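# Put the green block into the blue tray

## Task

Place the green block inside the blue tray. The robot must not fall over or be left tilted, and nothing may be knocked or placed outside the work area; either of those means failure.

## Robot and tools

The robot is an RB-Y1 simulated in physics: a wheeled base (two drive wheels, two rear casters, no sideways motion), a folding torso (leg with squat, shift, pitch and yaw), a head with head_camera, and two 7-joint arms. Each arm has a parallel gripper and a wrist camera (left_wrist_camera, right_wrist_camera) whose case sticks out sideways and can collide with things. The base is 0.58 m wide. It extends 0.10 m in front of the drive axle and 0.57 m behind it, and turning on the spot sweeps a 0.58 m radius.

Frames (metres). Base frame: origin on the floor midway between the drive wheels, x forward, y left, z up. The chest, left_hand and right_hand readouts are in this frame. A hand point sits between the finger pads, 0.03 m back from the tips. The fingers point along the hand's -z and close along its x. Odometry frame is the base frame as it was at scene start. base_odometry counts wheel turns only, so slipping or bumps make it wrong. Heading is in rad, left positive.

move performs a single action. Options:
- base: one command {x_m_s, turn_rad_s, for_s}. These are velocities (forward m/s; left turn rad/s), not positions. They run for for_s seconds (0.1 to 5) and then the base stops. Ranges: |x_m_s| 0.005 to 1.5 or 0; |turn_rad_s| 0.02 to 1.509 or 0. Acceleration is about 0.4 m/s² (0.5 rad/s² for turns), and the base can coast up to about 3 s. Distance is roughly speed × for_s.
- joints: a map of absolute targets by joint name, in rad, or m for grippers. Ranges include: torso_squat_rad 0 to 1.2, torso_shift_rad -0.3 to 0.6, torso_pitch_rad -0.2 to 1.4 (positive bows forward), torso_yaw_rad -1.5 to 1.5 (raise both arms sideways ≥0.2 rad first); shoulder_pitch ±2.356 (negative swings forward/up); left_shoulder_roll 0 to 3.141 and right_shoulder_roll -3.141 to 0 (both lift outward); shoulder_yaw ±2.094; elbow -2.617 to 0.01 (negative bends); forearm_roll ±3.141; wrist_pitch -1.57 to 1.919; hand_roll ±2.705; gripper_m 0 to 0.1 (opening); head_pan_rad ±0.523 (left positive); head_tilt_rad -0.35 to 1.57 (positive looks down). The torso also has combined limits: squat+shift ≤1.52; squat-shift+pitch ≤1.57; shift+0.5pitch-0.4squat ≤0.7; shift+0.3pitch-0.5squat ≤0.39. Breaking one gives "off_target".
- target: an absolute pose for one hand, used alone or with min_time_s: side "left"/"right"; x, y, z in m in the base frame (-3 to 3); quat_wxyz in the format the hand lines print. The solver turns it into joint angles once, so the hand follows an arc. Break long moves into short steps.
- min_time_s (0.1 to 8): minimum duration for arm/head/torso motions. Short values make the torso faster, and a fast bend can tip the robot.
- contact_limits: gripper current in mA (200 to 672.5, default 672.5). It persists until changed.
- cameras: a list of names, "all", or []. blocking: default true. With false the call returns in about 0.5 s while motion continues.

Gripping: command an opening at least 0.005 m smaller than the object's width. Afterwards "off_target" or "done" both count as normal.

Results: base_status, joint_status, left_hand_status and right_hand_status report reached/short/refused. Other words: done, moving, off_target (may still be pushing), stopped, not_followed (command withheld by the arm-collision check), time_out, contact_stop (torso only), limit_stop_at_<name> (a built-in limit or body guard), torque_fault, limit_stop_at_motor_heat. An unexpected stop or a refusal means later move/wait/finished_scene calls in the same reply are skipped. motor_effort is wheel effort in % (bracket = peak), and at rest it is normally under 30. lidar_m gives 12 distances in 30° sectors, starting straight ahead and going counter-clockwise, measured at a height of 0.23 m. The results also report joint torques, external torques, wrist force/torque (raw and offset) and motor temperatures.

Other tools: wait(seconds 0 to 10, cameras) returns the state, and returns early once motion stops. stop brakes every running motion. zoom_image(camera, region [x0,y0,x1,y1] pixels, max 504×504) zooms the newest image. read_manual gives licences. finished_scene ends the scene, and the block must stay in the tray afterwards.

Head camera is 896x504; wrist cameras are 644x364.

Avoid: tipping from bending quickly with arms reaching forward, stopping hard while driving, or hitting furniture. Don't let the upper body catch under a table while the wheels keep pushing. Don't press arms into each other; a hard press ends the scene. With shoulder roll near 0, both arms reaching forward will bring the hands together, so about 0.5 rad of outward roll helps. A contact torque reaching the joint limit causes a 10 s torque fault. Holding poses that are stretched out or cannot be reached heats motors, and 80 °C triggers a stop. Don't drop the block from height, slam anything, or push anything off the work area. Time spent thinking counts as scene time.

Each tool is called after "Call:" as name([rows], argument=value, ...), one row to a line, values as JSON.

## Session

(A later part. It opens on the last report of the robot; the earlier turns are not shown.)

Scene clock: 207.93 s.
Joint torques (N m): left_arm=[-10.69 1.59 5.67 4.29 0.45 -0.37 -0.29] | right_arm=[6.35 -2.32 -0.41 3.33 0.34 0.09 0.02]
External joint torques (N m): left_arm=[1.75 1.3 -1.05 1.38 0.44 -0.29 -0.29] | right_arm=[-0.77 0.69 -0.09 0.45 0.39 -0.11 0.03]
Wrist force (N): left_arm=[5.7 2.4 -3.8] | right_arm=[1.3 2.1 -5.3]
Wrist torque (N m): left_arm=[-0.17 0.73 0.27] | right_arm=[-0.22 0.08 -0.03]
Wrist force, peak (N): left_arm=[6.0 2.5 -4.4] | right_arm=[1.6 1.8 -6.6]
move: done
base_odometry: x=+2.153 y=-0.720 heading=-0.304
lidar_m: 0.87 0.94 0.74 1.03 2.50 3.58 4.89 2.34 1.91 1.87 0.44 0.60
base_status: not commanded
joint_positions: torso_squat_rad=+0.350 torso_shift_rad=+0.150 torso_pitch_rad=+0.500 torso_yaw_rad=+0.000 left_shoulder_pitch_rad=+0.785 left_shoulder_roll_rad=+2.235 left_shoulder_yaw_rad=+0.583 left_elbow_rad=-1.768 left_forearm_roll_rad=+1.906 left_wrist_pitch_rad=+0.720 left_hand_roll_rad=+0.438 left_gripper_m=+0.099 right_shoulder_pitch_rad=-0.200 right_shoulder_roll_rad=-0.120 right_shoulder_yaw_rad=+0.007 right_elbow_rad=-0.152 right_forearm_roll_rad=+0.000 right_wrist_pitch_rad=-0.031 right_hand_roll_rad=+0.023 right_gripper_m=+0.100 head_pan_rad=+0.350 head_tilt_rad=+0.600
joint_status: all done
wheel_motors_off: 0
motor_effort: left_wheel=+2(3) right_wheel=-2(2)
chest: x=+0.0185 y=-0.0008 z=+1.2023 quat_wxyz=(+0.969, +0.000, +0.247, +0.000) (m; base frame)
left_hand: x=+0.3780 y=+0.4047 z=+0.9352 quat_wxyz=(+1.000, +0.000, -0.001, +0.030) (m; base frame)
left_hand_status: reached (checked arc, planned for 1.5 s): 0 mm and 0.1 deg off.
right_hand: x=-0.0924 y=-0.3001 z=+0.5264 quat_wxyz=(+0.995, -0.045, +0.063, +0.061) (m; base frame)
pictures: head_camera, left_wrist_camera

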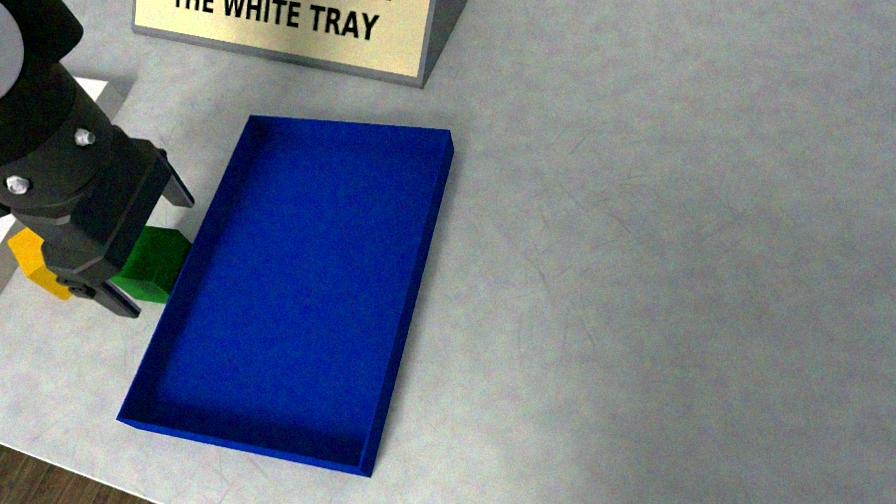

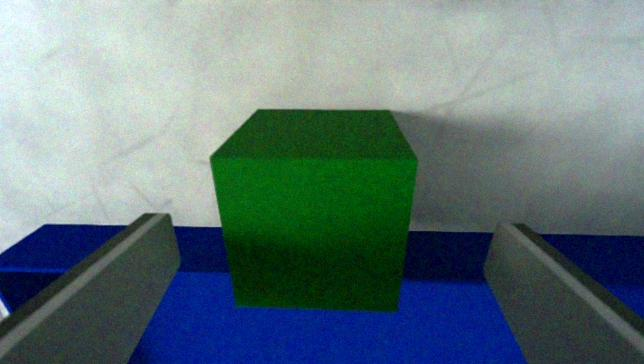

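Call:
move(target={"side": "left", "x": 0.376, "y": 0.410, "z": 0.906, "quat_wxyz": [0.9996, 0, 0, 0.03]}, min_time_s=1.2)

Call:
move(joints={"left_gripper_m": 0.035}, contact_limits={"left_gripper_m": 450}, cameras=["head_camera", "left_wrist_camera"])

Scene clock: 214.53 s.
Joint torques (N m): left_arm=[-11.08 -0.34 6.04 4.18 0.52 -0.35 -0.41] | right_arm=[6.41 -2.99 -0.93 3.26 0.14 -0.06 -0.1]
External joint torques (N m): left_arm=[1.83 1.45 0.24 1.22 0.51 -0.26 -0.41] | right_arm=[-0.71 0.02 -0.61 0.38 0.19 -0.26 -0.09]
Wrist force (N): left_arm=[5.9 2.4 -3.6] | right_arm=[1.4 1.7 -5.9]
Wrist torque (N m): left_arm=[-0.17 0.77 0.25] | right_arm=[-0.20 0.10 -0.02]
Wrist force, peak (N): left_arm=[6.2 2.4 -4.0] | right_arm=[1.6 1.9 -6.8]
move: done
base_odometry: x=+2.153 y=-0.720 heading=-0.304
lidar_m: 0.89 0.94 0.75 1.03 2.51 3.58 4.90 2.34 1.93 1.88 0.44 0.60
base_status: not commanded
joint_positions: torso_squat_rad=+0.350 torso_shift_rad=+0.150 torso_pitch_rad=+0.500 torso_yaw_rad=+0.000 left_shoulder_pitch_rad=+0.903 left_shoulder_roll_rad=+2.304 left_shoulder_yaw_rad=+0.588 left_elbow_rad=-1.714 left_forearm_roll_rad=+1.951 left_wrist_pitch_rad=+0.612 left_hand_roll_rad=+0.404 left_gripper_m=+0.099 right_shoulder_pitch_rad=-0.200 right_shoulder_roll_rad=-0.120 right_shoulder_yaw_rad=+0.007 right_elbow_rad=-0.152 right_forearm_roll_rad=+0.000 right_wrist_pitch_rad=-0.031 right_hand_roll_rad=+0.023 right_gripper_m=+0.100 head_pan_rad=+0.350 head_tilt_rad=+0.600
joint_status: all done
wheel_motors_off: 0
motor_effort: left_wheel=+2(3) right_wheel=-2(2)
chest: x=+0.0185 y=-0.0008 z=+1.2023 quat_wxyz=(+0.969, +0.000, +0.247, +0.000) (m; base frame)
left_hand: x=+0.3758 y=+0.4099 z=+0.9062 quat_wxyz=(+1.000, +0.000, -0.001, +0.030) (m; base frame)
left_hand_status: reached (checked arc, planned for 1.2 s): 0 mm and 0.1 deg off.
right_hand: x=-0.0924 y=-0.3001 z=+0.5264 quat_wxyz=(+0.995, -0.045, +0.063, +0.061) (m; base frame)
pictures: none

Scene clock: 215.77 s.
Joint torques (N m): left_arm=[-11.08 -0.53 5.88 4.14 0.55 -0.26 -0.33] | right_arm=[6.39 -2.28 -0.45 3.32 0.26 0.02 -0.02]
External joint torques (N m): left_arm=[1.83 1.27 0.08 1.18 0.54 -0.17 -0.33] | right_arm=[-0.73 0.74 -0.13 0.43 0.31 -0.18 -0.01]
Wrist force (N): left_arm=[6.2 2.6 -2.7] | right_arm=[1.8 1.8 -5.7]
Wrist torque (N m): left_arm=[-0.17 0.72 0.26] | right_arm=[-0.18 0.13 -0.02]
Wrist force, peak (N): left_arm=[6.0 2.5 -3.9] | right_arm=[1.7 2.3 -6.5]
move: off_target
base_odometry: x=+2.153 y=-0.720 heading=-0.304
lidar_m: 0.88 0.94 0.74 1.01 2.49 3.59 4.90 2.34 1.92 1.86 0.44 0.62
base_status: not commanded
joint_positions: torso_squat_rad=+0.350 torso_shift_rad=+0.150 torso_pitch_rad=+0.500 torso_yaw_rad=+0.000 left_shoulder_pitch_rad=+0.903 left_shoulder_roll_rad=+2.304 left_shoulder_yaw_rad=+0.588 left_elbow_rad=-1.714 left_forearm_roll_rad=+1.951 left_wrist_pitch_rad=+0.612 left_hand_roll_rad=+0.404 left_gripper_m=+0.049 right_shoulder_pitch_rad=-0.200 right_shoulder_roll_rad=-0.120 right_shoulder_yaw_rad=+0.007 right_elbow_rad=-0.152 right_forearm_roll_rad=+0.000 right_wrist_pitch_rad=-0.031 right_hand_roll_rad=+0.023 right_gripper_m=+0.100 head_pan_rad=+0.350 head_tilt_rad=+0.600
joint_status: left_gripper_m off_target (ended at +0.049, target +0.035)
wheel_motors_off: 0
motor_effort: left_wheel=+2(3) right_wheel=-2(2)
contact_limits: left_gripper_m 450 mA
chest: x=+0.0185 y=-0.0008 z=+1.2023 quat_wxyz=(+0.969, +0.000, +0.247, +0.000) (m; base frame)
left_hand: x=+0.3759 y=+0.4099 z=+0.9062 quat_wxyz=(+1.000, +0.000, -0.001, +0.030) (m; base frame)
right_hand: x=-0.0924 y=-0.3001 z=+0.5264 quat_wxyz=(+0.995, -0.045, +0.063, +0.061) (m; base frame)
pictures: head_camera, left_wrist_camera

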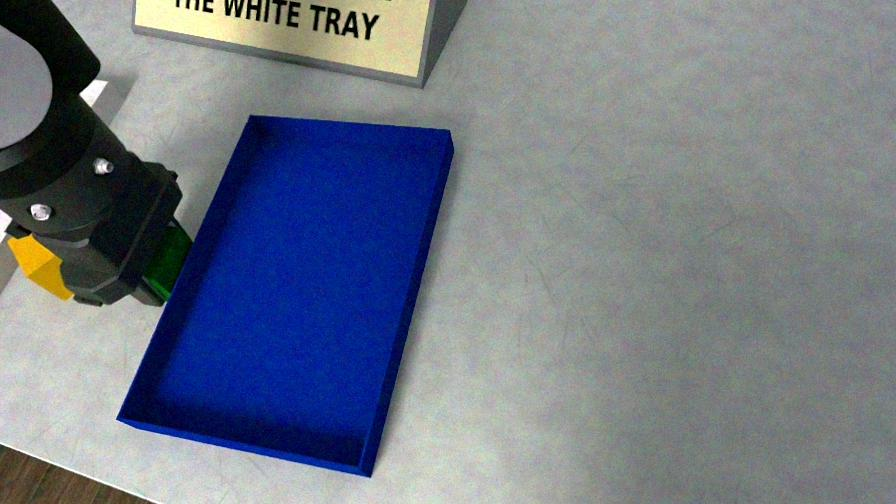

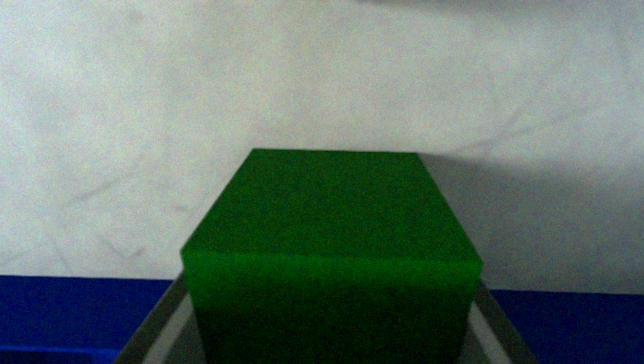

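Call:
move(target={"side": "left", "x": 0.376, "y": 0.412, "z": 0.975, "quat_wxyz": [0.9996, 0, 0, 0.03]}, min_time_s=1.5)

Call:
move(target={"side": "left", "x": 0.39, "y": 0.35, "z": 0.985, "quat_wxyz": [0.9996, 0, 0, 0.03]}, min_time_s=1.0)

Call:
move(target={"side": "left", "x": 0.39, "y": 0.285, "z": 0.98, "quat_wxyz": [0.9996, 0, 0, 0.03]}, min_time_s=1.0, cameras=["head_camera", "left_wrist_camera"])

Scene clock: 224.40 s.
Joint torques (N m): left_arm=[-11.35 2.61 6.87 2.32 -0.06 0.29 0.28] | right_arm=[6.51 -2.26 -0.29 3.47 0.15 -0.08 0.1]
External joint torques (N m): left_arm=[-0.03 -0.77 -1.13 -0.54 -0.08 0.38 0.28] | right_arm=[-0.61 0.75 0.03 0.58 0.2 -0.28 0.11]
Wrist force (N): left_arm=[6.0 2.5 -4.8] | right_arm=[1.7 1.2 -6.0]
Wrist torque (N m): left_arm=[-0.21 0.77 0.15] | right_arm=[-0.09 0.13 -0.05]
Wrist force, peak (N): left_arm=[6.1 2.5 -4.9] | right_arm=[1.8 1.5 -6.7]
move: done
base_odometry: x=+2.153 y=-0.720 heading=-0.304
lidar_m: 0.89 0.93 0.74 1.04 2.49 3.58 4.90 2.36 1.91 1.87 0.44 0.62
base_status: not commanded
joint_positions: torso_squat_rad=+0.350 torso_shift_rad=+0.150 torso_pitch_rad=+0.500 torso_yaw_rad=+0.000 left_shoulder_pitch_rad=+0.630 left_shoulder_roll_rad=+2.110 left_shoulder_yaw_rad=+0.584 left_elbow_rad=-1.802 left_forearm_roll_rad=+1.872 left_wrist_pitch_rad=+0.900 left_hand_roll_rad=+0.419 left_gripper_m=+0.049 right_shoulder_pitch_rad=-0.200 right_shoulder_roll_rad=-0.120 right_shoulder_yaw_rad=+0.007 right_elbow_rad=-0.152 right_forearm_roll_rad=+0.000 right_wrist_pitch_rad=-0.031 right_hand_roll_rad=+0.023 right_gripper_m=+0.100 head_pan_rad=+0.350 head_tilt_rad=+0.600
joint_status: all done
wheel_motors_off: 0
motor_effort: left_wheel=+2(3) right_wheel=-2(2)
contact_limits: left_gripper_m 450 mA
chest: x=+0.0185 y=-0.0008 z=+1.2023 quat_wxyz=(+0.969, +0.000, +0.247, +0.000) (m; base frame)
left_hand: x=+0.3763 y=+0.4120 z=+0.9747 quat_wxyz=(+1.000, +0.000, +0.000, +0.030) (m; base frame)
left_hand_status: reached (checked arc, planned for 1.5 s): 0 mm and 0.0 deg off.
right_hand: x=-0.0924 y=-0.3001 z=+0.5264 quat_wxyz=(+0.995, -0.045, +0.063, +0.061) (m; base frame)
pictures: none

Scene clock: 225.73 s.
Joint torques (N m): left_arm=[-12.91 2.94 8.04 2.52 0.03 -0.21 0.12] | right_arm=[6.24 -1.93 -0.24 3.21 0.05 -0.06 0.07]
External joint torques (N m): left_arm=[0.17 0.71 0.23 -0.3 0.01 -0.13 0.12] | right_arm=[-0.88 1.08 0.08 0.32 0.1 -0.26 0.08]
Wrist force (N): left_arm=[6.3 2.2 -5.1] | right_arm=[1.2 2.0 -5.9]
Wrist torque (N m): left_arm=[-0.15 0.79 0.13] | right_arm=[-0.20 0.06 -0.03]
Wrist force, peak (N): left_arm=[6.3 2.2 -5.1] | right_arm=[1.8 1.1 -6.4]
move: done
base_odometry: x=+2.153 y=-0.720 heading=-0.304
lidar_m: 0.89 0.93 0.75 1.03 2.49 3.59 4.89 2.34 1.92 1.87 0.44 0.61
base_status: not commanded
joint_positions: torso_squat_rad=+0.350 torso_shift_rad=+0.150 torso_pitch_rad=+0.500 torso_yaw_rad=+0.000 left_shoulder_pitch_rad=+0.604 left_shoulder_roll_rad=+2.244 left_shoulder_yaw_rad=+0.625 left_elbow_rad=-1.889 left_forearm_roll_rad=+1.872 left_wrist_pitch_rad=+0.884 left_hand_roll_rad=+0.624 left_gripper_m=+0.049 right_shoulder_pitch_rad=-0.200 right_shoulder_roll_rad=-0.120 right_shoulder_yaw_rad=+0.007 right_elbow_rad=-0.152 right_forearm_roll_rad=+0.000 right_wrist_pitch_rad=-0.031 right_hand_roll_rad=+0.023 right_gripper_m=+0.100 head_pan_rad=+0.350 head_tilt_rad=+0.600
joint_status: all done
wheel_motors_off: 0
motor_effort: left_wheel=+1(3) right_wheel=-2(2)
contact_limits: left_gripper_m 450 mA
chest: x=+0.0185 y=-0.0008 z=+1.2023 quat_wxyz=(+0.969, +0.000, +0.247, +0.000) (m; base frame)
left_hand: x=+0.3897 y=+0.3500 z=+0.9852 quat_wxyz=(+1.000, -0.001, +0.000, +0.030) (m; base frame)
left_hand_status: reached (checked arc, planned for 1.0 s): 0 mm and 0.1 deg off.
right_hand: x=-0.0924 y=-0.3001 z=+0.5264 quat_wxyz=(+0.995, -0.045, +0.063, +0.061) (m; base frame)
pictures: none

Scene clock: 227.07 s.
Joint torques (N m): left_arm=[-12.9 1.22 7.72 2.38 0.05 -0.22 0.07] | right_arm=[6.49 -1.99 -0.48 3.14 0.22 -0.04 -0.07]
External joint torques (N m): left_arm=[1.71 0.87 0.43 -0.24 0.02 -0.15 0.07] | right_arm=[-0.63 1.02 -0.16 0.25 0.27 -0.24 -0.06]
Wrist force (N): left_arm=[6.1 1.8 -5.0] | right_arm=[2.2 1.8 -6.0]
Wrist torque (N m): left_arm=[-0.09 0.80 0.12] | right_arm=[-0.15 0.17 -0.04]
Wrist force, peak (N): left_arm=[6.2 2.6 -4.9] | right_arm=[1.8 1.6 -6.3]
move: done
base_odometry: x=+2.153 y=-0.720 heading=-0.304
lidar_m: 0.88 0.93 0.74 1.03 2.49 3.59 4.90 2.34 1.92 1.87 0.44 0.61
base_status: not commanded
joint_positions: torso_squat_rad=+0.350 torso_shift_rad=+0.150 torso_pitch_rad=+0.500 torso_yaw_rad=+0.000 left_shoulder_pitch_rad=+0.616 left_shoulder_roll_rad=+2.410 left_shoulder_yaw_rad=+0.669 left_elbow_rad=-1.975 left_forearm_roll_rad=+1.851 left_wrist_pitch_rad=+0.814 left_hand_roll_rad=+0.858 left_gripper_m=+0.049 right_shoulder_pitch_rad=-0.200 right_shoulder_roll_rad=-0.120 right_shoulder_yaw_rad=+0.007 right_elbow_rad=-0.152 right_forearm_roll_rad=+0.000 right_wrist_pitch_rad=-0.031 right_hand_roll_rad=+0.023 right_gripper_m=+0.100 head_pan_rad=+0.350 head_tilt_rad=+0.600
joint_status: all done
wheel_motors_off: 0
motor_effort: left_wheel=+2(3) right_wheel=-2(2)
contact_limits: left_gripper_m 450 mA
chest: x=+0.0185 y=-0.0008 z=+1.2023 quat_wxyz=(+0.969, +0.000, +0.247, +0.000) (m; base frame)
left_hand: x=+0.3896 y=+0.2848 z=+0.9805 quat_wxyz=(+1.000, -0.002, +0.001, +0.029) (m; base frame)
left_hand_status: reached (checked arc, planned for 1.0 s): 1 mm and 0.2 deg off.
right_hand: x=-0.0924 y=-0.3001 z=+0.5264 quat_wxyz=(+0.995, -0.045, +0.063, +0.061) (m; base frame)
pictures: head_camera, left_wrist_camera

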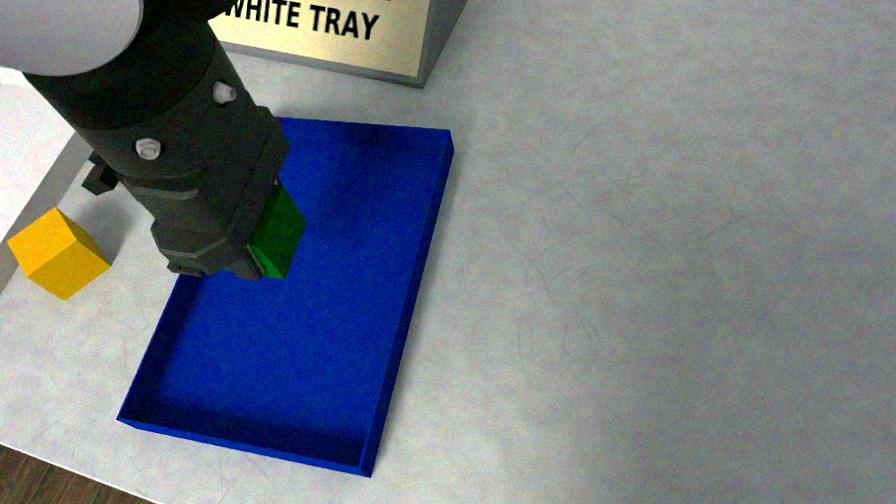

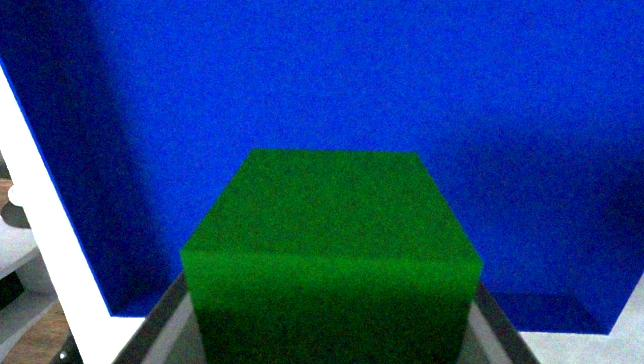

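Call:
move(target={"side": "left", "x": 0.39, "y": 0.285, "z": 0.92, "quat_wxyz": [0.9996, 0, 0, 0.03]}, min_time_s=1.5)

Call:
move(target={"side": "left", "x": 0.39, "y": 0.285, "z": 0.914, "quat_wxyz": [0.9996, 0, 0, 0.03]}, min_time_s=0.6, cameras=["head_camera", "left_wrist_camera"])

Call:
zoom_image(camera="head_camera", region=[150, 150, 400, 350])

Scene clock: 234.37 s.
Joint torques (N m): left_arm=[-14.22 -0.94 5.12 3.59 -0.02 -0.3 0.36] | right_arm=[6.57 -1.78 -0.37 3.28 0.05 0.16 0.01]
External joint torques (N m): left_arm=[1.5 1.43 -1.01 1.48 -0.04 -0.24 0.36] | right_arm=[-0.55 1.24 -0.05 0.39 0.1 -0.04 0.01]
Wrist force (N): left_arm=[5.9 2.0 -5.0] | right_arm=[1.8 1.4 -5.8]
Wrist torque (N m): left_arm=[-0.11 0.76 0.15] | right_arm=[-0.14 0.13 -0.02]
Wrist force, peak (N): left_arm=[6.1 1.8 -5.2] | right_arm=[2.1 1.7 -6.5]
move: done
base_odometry: x=+2.153 y=-0.720 heading=-0.304
lidar_m: 0.88 0.92 0.74 1.02 2.49 3.59 4.89 2.35 1.92 1.87 0.43 0.61
base_status: not commanded
joint_positions: torso_squat_rad=+0.350 torso_shift_rad=+0.150 torso_pitch_rad=+0.500 torso_yaw_rad=+0.000 left_shoulder_pitch_rad=+0.807 left_shoulder_roll_rad=+2.542 left_shoulder_yaw_rad=+0.664 left_elbow_rad=-1.897 left_forearm_roll_rad=+1.780 left_wrist_pitch_rad=+0.630 left_hand_roll_rad=+0.922 left_gripper_m=+0.049 right_shoulder_pitch_rad=-0.200 right_shoulder_roll_rad=-0.120 right_shoulder_yaw_rad=+0.007 right_elbow_rad=-0.152 right_forearm_roll_rad=+0.000 right_wrist_pitch_rad=-0.031 right_hand_roll_rad=+0.023 right_gripper_m=+0.100 head_pan_rad=+0.350 head_tilt_rad=+0.600
joint_status: all done
wheel_motors_off: 0
motor_effort: left_wheel=+2(3) right_wheel=-2(2)
contact_limits: left_gripper_m 450 mA
chest: x=+0.0185 y=-0.0008 z=+1.2023 quat_wxyz=(+0.969, +0.000, +0.247, +0.000) (m; base frame)
left_hand: x=+0.3900 y=+0.2849 z=+0.9201 quat_wxyz=(+1.000, +0.000, +0.000, +0.030) (m; base frame)
left_hand_status: reached (checked arc, planned for 1.5 s): 0 mm and 0.0 deg off.
right_hand: x=-0.0924 y=-0.3001 z=+0.5264 quat_wxyz=(+0.995, -0.045, +0.063, +0.061) (m; base frame)
pictures: none

Scene clock: 235.30 s.
Joint torques (N m): left_arm=[-14.01 -1.36 5.31 3.51 -0.13 -0.3 0.37] | right_arm=[6.51 -2.67 -0.48 3.67 0 0.12 -0.04]
External joint torques (N m): left_arm=[1.8 1.25 -0.71 1.45 -0.15 -0.24 0.37] | right_arm=[-0.61 0.35 -0.16 0.78 0.05 -0.08 -0.03]
Wrist force (N): left_arm=[5.8 2.1 -5.1] | right_arm=[2.2 1.8 -6.2]
Wrist torque (N m): left_arm=[-0.13 0.75 0.14] | right_arm=[-0.19 0.17 -0.04]
Wrist force, peak (N): left_arm=[6.0 2.0 -5.2] | right_arm=[2.2 1.8 -6.2]
move: done
base_odometry: x=+2.153 y=-0.720 heading=-0.304
lidar_m: 0.88 0.93 0.75 1.02 2.49 3.57 4.89 2.36 1.92 1.87 0.43 0.61
base_status: not commanded
joint_positions: torso_squat_rad=+0.350 torso_shift_rad=+0.150 torso_pitch_rad=+0.500 torso_yaw_rad=+0.000 left_shoulder_pitch_rad=+0.826 left_shoulder_roll_rad=+2.555 left_shoulder_yaw_rad=+0.664 left_elbow_rad=-1.887 left_forearm_roll_rad=+1.775 left_wrist_pitch_rad=+0.613 left_hand_roll_rad=+0.927 left_gripper_m=+0.049 right_shoulder_pitch_rad=-0.200 right_shoulder_roll_rad=-0.120 right_shoulder_yaw_rad=+0.007 right_elbow_rad=-0.152 right_forearm_roll_rad=+0.000 right_wrist_pitch_rad=-0.031 right_hand_roll_rad=+0.023 right_gripper_m=+0.100 head_pan_rad=+0.350 head_tilt_rad=+0.600
joint_status: all done
wheel_motors_off: 0
motor_effort: left_wheel=+2(3) right_wheel=-2(2)
contact_limits: left_gripper_m 450 mA
chest: x=+0.0185 y=-0.0008 z=+1.2023 quat_wxyz=(+0.969, +0.000, +0.247, +0.000) (m; base frame)
left_hand: x=+0.3899 y=+0.2849 z=+0.9143 quat_wxyz=(+1.000, +0.000, +0.000, +0.030) (m; base frame)
left_hand_status: reached (checked arc, planned for 0.6 s): 0 mm and 0.0 deg off.
right_hand: x=-0.0924 y=-0.3001 z=+0.5264 quat_wxyz=(+0.995, -0.045, +0.063, +0.061) (m; base frame)
pictures: head_camera, left_wrist_camera

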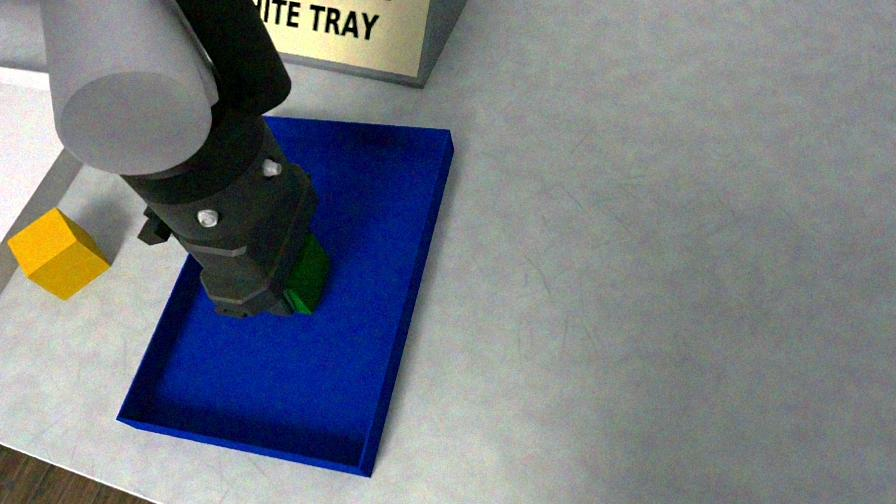

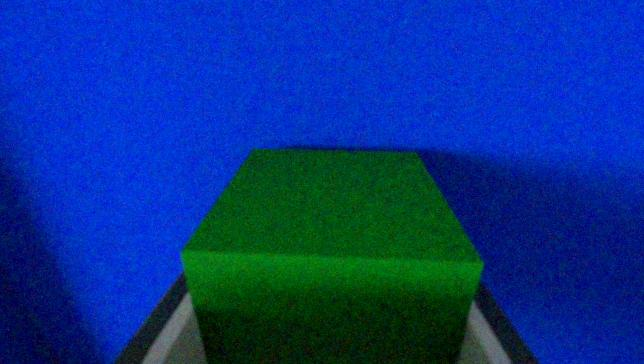

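Scaled by 2.016 from the camera's 896x504 image, which has a finer 1280x720 frame.

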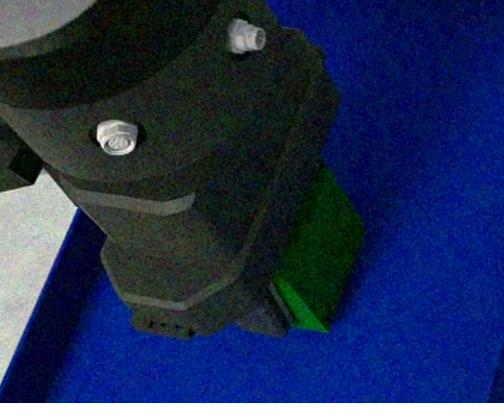

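Call:
move(target={"side": "left", "x": 0.39, "y": 0.285, "z": 0.910, "quat_wxyz": [0.9996, 0, 0, 0.03]}, min_time_s=0.6, cameras=["left_wrist_camera"])

Scene clock: 237.97 s.
Joint torques (N m): left_arm=[-14.11 -1.36 6.29 3.37 -0.06 -0.4 0.19] | right_arm=[6.42 -1.75 0.22 3.26 0.17 -0.01 -0.11]
External joint torques (N m): left_arm=[1.78 1.43 0.36 1.33 -0.08 -0.34 0.19] | right_arm=[-0.7 1.26 0.53 0.37 0.22 -0.21 -0.1]
Wrist force (N): left_arm=[5.9 2.1 -5.1] | right_arm=[1.9 1.4 -5.4]
Wrist torque (N m): left_arm=[-0.13 0.76 0.14] | right_arm=[-0.14 0.15 -0.03]
Wrist force, peak (N): left_arm=[5.9 2.2 -5.4] | right_arm=[1.8 1.6 -6.4]
move: done
base_odometry: x=+2.153 y=-0.720 heading=-0.304
lidar_m: 0.89 0.94 0.74 1.02 2.51 3.58 4.90 2.35 1.92 1.87 0.45 0.61
base_status: not commanded
joint_positions: torso_squat_rad=+0.350 torso_shift_rad=+0.150 torso_pitch_rad=+0.500 torso_yaw_rad=+0.000 left_shoulder_pitch_rad=+0.839 left_shoulder_roll_rad=+2.564 left_shoulder_yaw_rad=+0.664 left_elbow_rad=-1.880 left_forearm_roll_rad=+1.771 left_wrist_pitch_rad=+0.602 left_hand_roll_rad=+0.931 left_gripper_m=+0.049 right_shoulder_pitch_rad=-0.200 right_shoulder_roll_rad=-0.120 right_shoulder_yaw_rad=+0.007 right_elbow_rad=-0.152 right_forearm_roll_rad=+0.000 right_wrist_pitch_rad=-0.031 right_hand_roll_rad=+0.023 right_gripper_m=+0.100 head_pan_rad=+0.350 head_tilt_rad=+0.600
joint_status: all done
wheel_motors_off: 0
motor_effort: left_wheel=+2(3) right_wheel=-2(2)
contact_limits: left_gripper_m 450 mA
chest: x=+0.0185 y=-0.0008 z=+1.2023 quat_wxyz=(+0.969, +0.000, +0.247, +0.000) (m; base frame)
left_hand: x=+0.3899 y=+0.2850 z=+0.9102 quat_wxyz=(+1.000, +0.000, +0.000, +0.030) (m; base frame)
left_hand_status: reached (checked arc, planned for 0.6 s): 0 mm and 0.0 deg off.
right_hand: x=-0.0924 y=-0.3001 z=+0.5264 quat_wxyz=(+0.995, -0.045, +0.063, +0.061) (m; base frame)
pictures: left_wrist_camera

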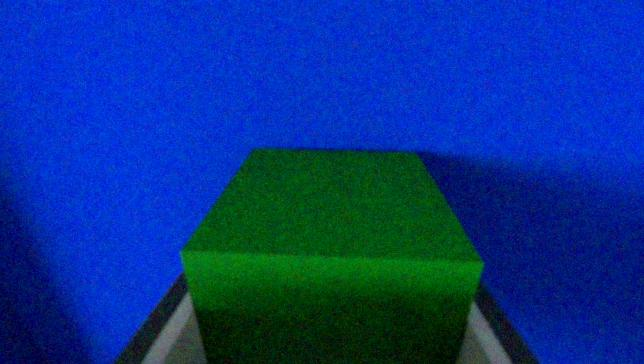

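Call:
move(target={"side": "left", "x": 0.39, "y": 0.285, "z": 0.907, "quat_wxyz": [0.9996, 0, 0, 0.03]}, min_time_s=0.6)

Scene clock: 240.57 s.
Joint torques (N m): left_arm=[-11.72 -0.63 4.85 3.22 -0.25 -0.69 0.25] | right_arm=[6.23 -2.51 -0.28 3.45 0.22 0.08 -0.04]
External joint torques (N m): left_arm=[4.23 2.28 -1.02 1.2 -0.27 -0.63 0.25] | right_arm=[-0.89 0.5 0.04 0.56 0.27 -0.12 -0.03]
Wrist force (N): left_arm=[3.8 3.0 7.7] | right_arm=[1.7 1.5 -6.0]
Wrist torque (N m): left_arm=[-0.19 0.67 0.13] | right_arm=[-0.16 0.11 -0.04]
Wrist force, peak (N): left_arm=[3.4 3.0 9.6] | right_arm=[1.7 1.7 -6.4]
move: done
base_odometry: x=+2.153 y=-0.720 heading=-0.304
lidar_m: 0.88 0.94 0.74 1.03 2.50 3.57 4.91 2.36 1.93 1.87 0.44 0.62
base_status: not commanded
joint_positions: torso_squat_rad=+0.350 torso_shift_rad=+0.150 torso_pitch_rad=+0.500 torso_yaw_rad=+0.000 left_shoulder_pitch_rad=+0.848 left_shoulder_roll_rad=+2.571 left_shoulder_yaw_rad=+0.665 left_elbow_rad=-1.874 left_forearm_roll_rad=+1.768 left_wrist_pitch_rad=+0.594 left_hand_roll_rad=+0.934 left_gripper_m=+0.049 right_shoulder_pitch_rad=-0.200 right_shoulder_roll_rad=-0.120 right_shoulder_yaw_rad=+0.007 right_elbow_rad=-0.152 right_forearm_roll_rad=+0.000 right_wrist_pitch_rad=-0.031 right_hand_roll_rad=+0.023 right_gripper_m=+0.100 head_pan_rad=+0.350 head_tilt_rad=+0.600
joint_status: all done
wheel_motors_off: 0
motor_effort: left_wheel=+2(2) right_wheel=-2(2)
contact_limits: left_gripper_m 450 mA
chest: x=+0.0184 y=-0.0008 z=+1.2023 quat_wxyz=(+0.969, +0.000, +0.247, +0.000) (m; base frame)
left_hand: x=+0.3902 y=+0.2849 z=+0.9074 quat_wxyz=(+1.000, +0.000, +0.000, +0.030) (m; base frame)
left_hand_status: reached (checked arc, planned for 0.6 s): 0 mm and 0.1 deg off.
right_hand: x=-0.0924 y=-0.3001 z=+0.5264 quat_wxyz=(+0.995, -0.045, +0.063, +0.061) (m; base frame)
pictures: none

Call:
move(joints={"left_gripper_m": 0.09})

Call:
move(target={"side": "left", "x": 0.388, "y": 0.285, "z": 0.98, "quat_wxyz": [0.9996, 0, 0, 0.03]}, min_time_s=1.5, cameras=["head_camera", "left_wrist_camera"])

Scene clock: 243.77 s.
Joint torques (N m): left_arm=[-14.06 -1.42 5.1 2.74 -0.16 -0.44 0.23] | right_arm=[5.98 -1.34 0.06 3.39 0.35 0.03 -0.16]
External joint torques (N m): left_arm=[1.88 1.5 -0.78 0.72 -0.18 -0.38 0.23] | right_arm=[-1.14 1.67 0.38 0.5 0.4 -0.17 -0.15]
Wrist force (N): left_arm=[5.8 2.1 -4.3] | right_arm=[1.8 1.3 -6.1]
Wrist torque (N m): left_arm=[-0.12 0.76 0.12] | right_arm=[-0.14 0.11 -0.02]
Wrist force, peak (N): left_arm=[3.6 3.2 8.5] | right_arm=[1.8 1.9 -6.7]
move: done
base_odometry: x=+2.153 y=-0.720 heading=-0.304
lidar_m: 0.89 0.94 0.74 1.02 2.50 3.59 4.91 2.34 1.93 1.87 0.44 0.61
base_status: not commanded
joint_positions: torso_squat_rad=+0.350 torso_shift_rad=+0.150 torso_pitch_rad=+0.500 torso_yaw_rad=+0.000 left_shoulder_pitch_rad=+0.848 left_shoulder_roll_rad=+2.571 left_shoulder_yaw_rad=+0.665 left_elbow_rad=-1.874 left_forearm_roll_rad=+1.768 left_wrist_pitch_rad=+0.594 left_hand_roll_rad=+0.934 left_gripper_m=+0.090 right_shoulder_pitch_rad=-0.200 right_shoulder_roll_rad=-0.120 right_shoulder_yaw_rad=+0.007 right_elbow_rad=-0.152 right_forearm_roll_rad=+0.000 right_wrist_pitch_rad=-0.031 right_hand_roll_rad=+0.023 right_gripper_m=+0.100 head_pan_rad=+0.350 head_tilt_rad=+0.600
joint_status: all done
wheel_motors_off: 0
motor_effort: left_wheel=+2(3) right_wheel=-2(2)
contact_limits: left_gripper_m 450 mA
chest: x=+0.0185 y=-0.0008 z=+1.2023 quat_wxyz=(+0.969, +0.000, +0.247, +0.000) (m; base frame)
left_hand: x=+0.3901 y=+0.2849 z=+0.9072 quat_wxyz=(+1.000, +0.000, +0.000, +0.030) (m; base frame)
right_hand: x=-0.0924 y=-0.3001 z=+0.5264 quat_wxyz=(+0.995, -0.045, +0.063, +0.061) (m; base frame)
pictures: none

Scene clock: 245.60 s.
Joint torques (N m): left_arm=[-14.01 -0.13 5.93 2.09 0.47 0.35 -0.36] | right_arm=[6.03 -2.06 -0.69 3.36 0.23 0.09 -0.13]
External joint torques (N m): left_arm=[0.54 -0.57 -1.3 -0.51 0.45 0.42 -0.36] | right_arm=[-1.09 0.95 -0.37 0.47 0.28 -0.11 -0.12]
Wrist force (N): left_arm=[6.0 1.8 -4.1] | right_arm=[2.0 1.1 -5.8]
Wrist torque (N m): left_arm=[-0.09 0.79 0.23] | right_arm=[-0.10 0.15 0.00]
Wrist force, peak (N): left_arm=[6.0 2.1 -4.7] | right_arm=[2.0 2.0 -6.4]
move: done
base_odometry: x=+2.153 y=-0.720 heading=-0.304
lidar_m: 0.88 0.94 0.74 1.02 2.48 3.59 4.89 2.36 1.92 1.87 0.44 0.61
base_status: not commanded
joint_positions: torso_squat_rad=+0.350 torso_shift_rad=+0.150 torso_pitch_rad=+0.500 torso_yaw_rad=+0.000 left_shoulder_pitch_rad=+0.608 left_shoulder_roll_rad=+2.412 left_shoulder_yaw_rad=+0.658 left_elbow_rad=-1.984 left_forearm_roll_rad=+1.843 left_wrist_pitch_rad=+0.808 left_hand_roll_rad=+0.870 left_gripper_m=+0.090 right_shoulder_pitch_rad=-0.200 right_shoulder_roll_rad=-0.120 right_shoulder_yaw_rad=+0.007 right_elbow_rad=-0.152 right_forearm_roll_rad=+0.000 right_wrist_pitch_rad=-0.031 right_hand_roll_rad=+0.023 right_gripper_m=+0.100 head_pan_rad=+0.350 head_tilt_rad=+0.600
joint_status: all done
wheel_motors_off: 0
motor_effort: left_wheel=+2(3) right_wheel=-2(2)
contact_limits: left_gripper_m 450 mA
chest: x=+0.0185 y=-0.0008 z=+1.2023 quat_wxyz=(+0.969, +0.000, +0.247, +0.000) (m; base frame)
left_hand: x=+0.3882 y=+0.2849 z=+0.9800 quat_wxyz=(+1.000, +0.000, +0.000, +0.030) (m; base frame)
left_hand_status: reached (checked arc, planned for 1.5 s): 0 mm and 0.0 deg off.
right_hand: x=-0.0924 y=-0.3001 z=+0.5264 quat_wxyz=(+0.995, -0.045, +0.063, +0.061) (m; base frame)
pictures: head_camera, left_wrist_camera

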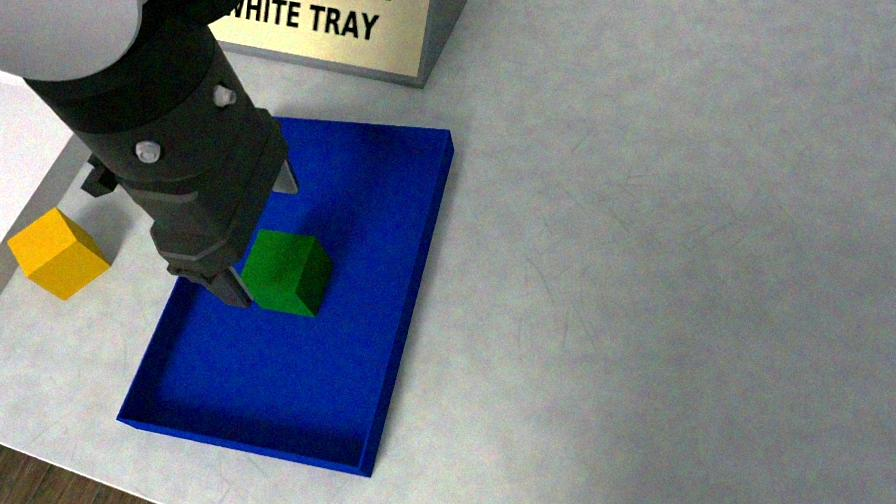

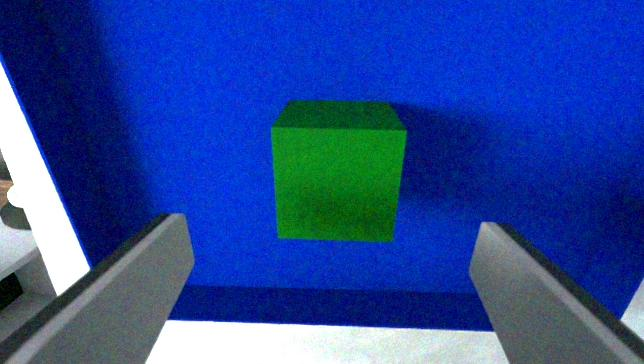

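Call:
finished_scene()

The scene is finished: the task was done.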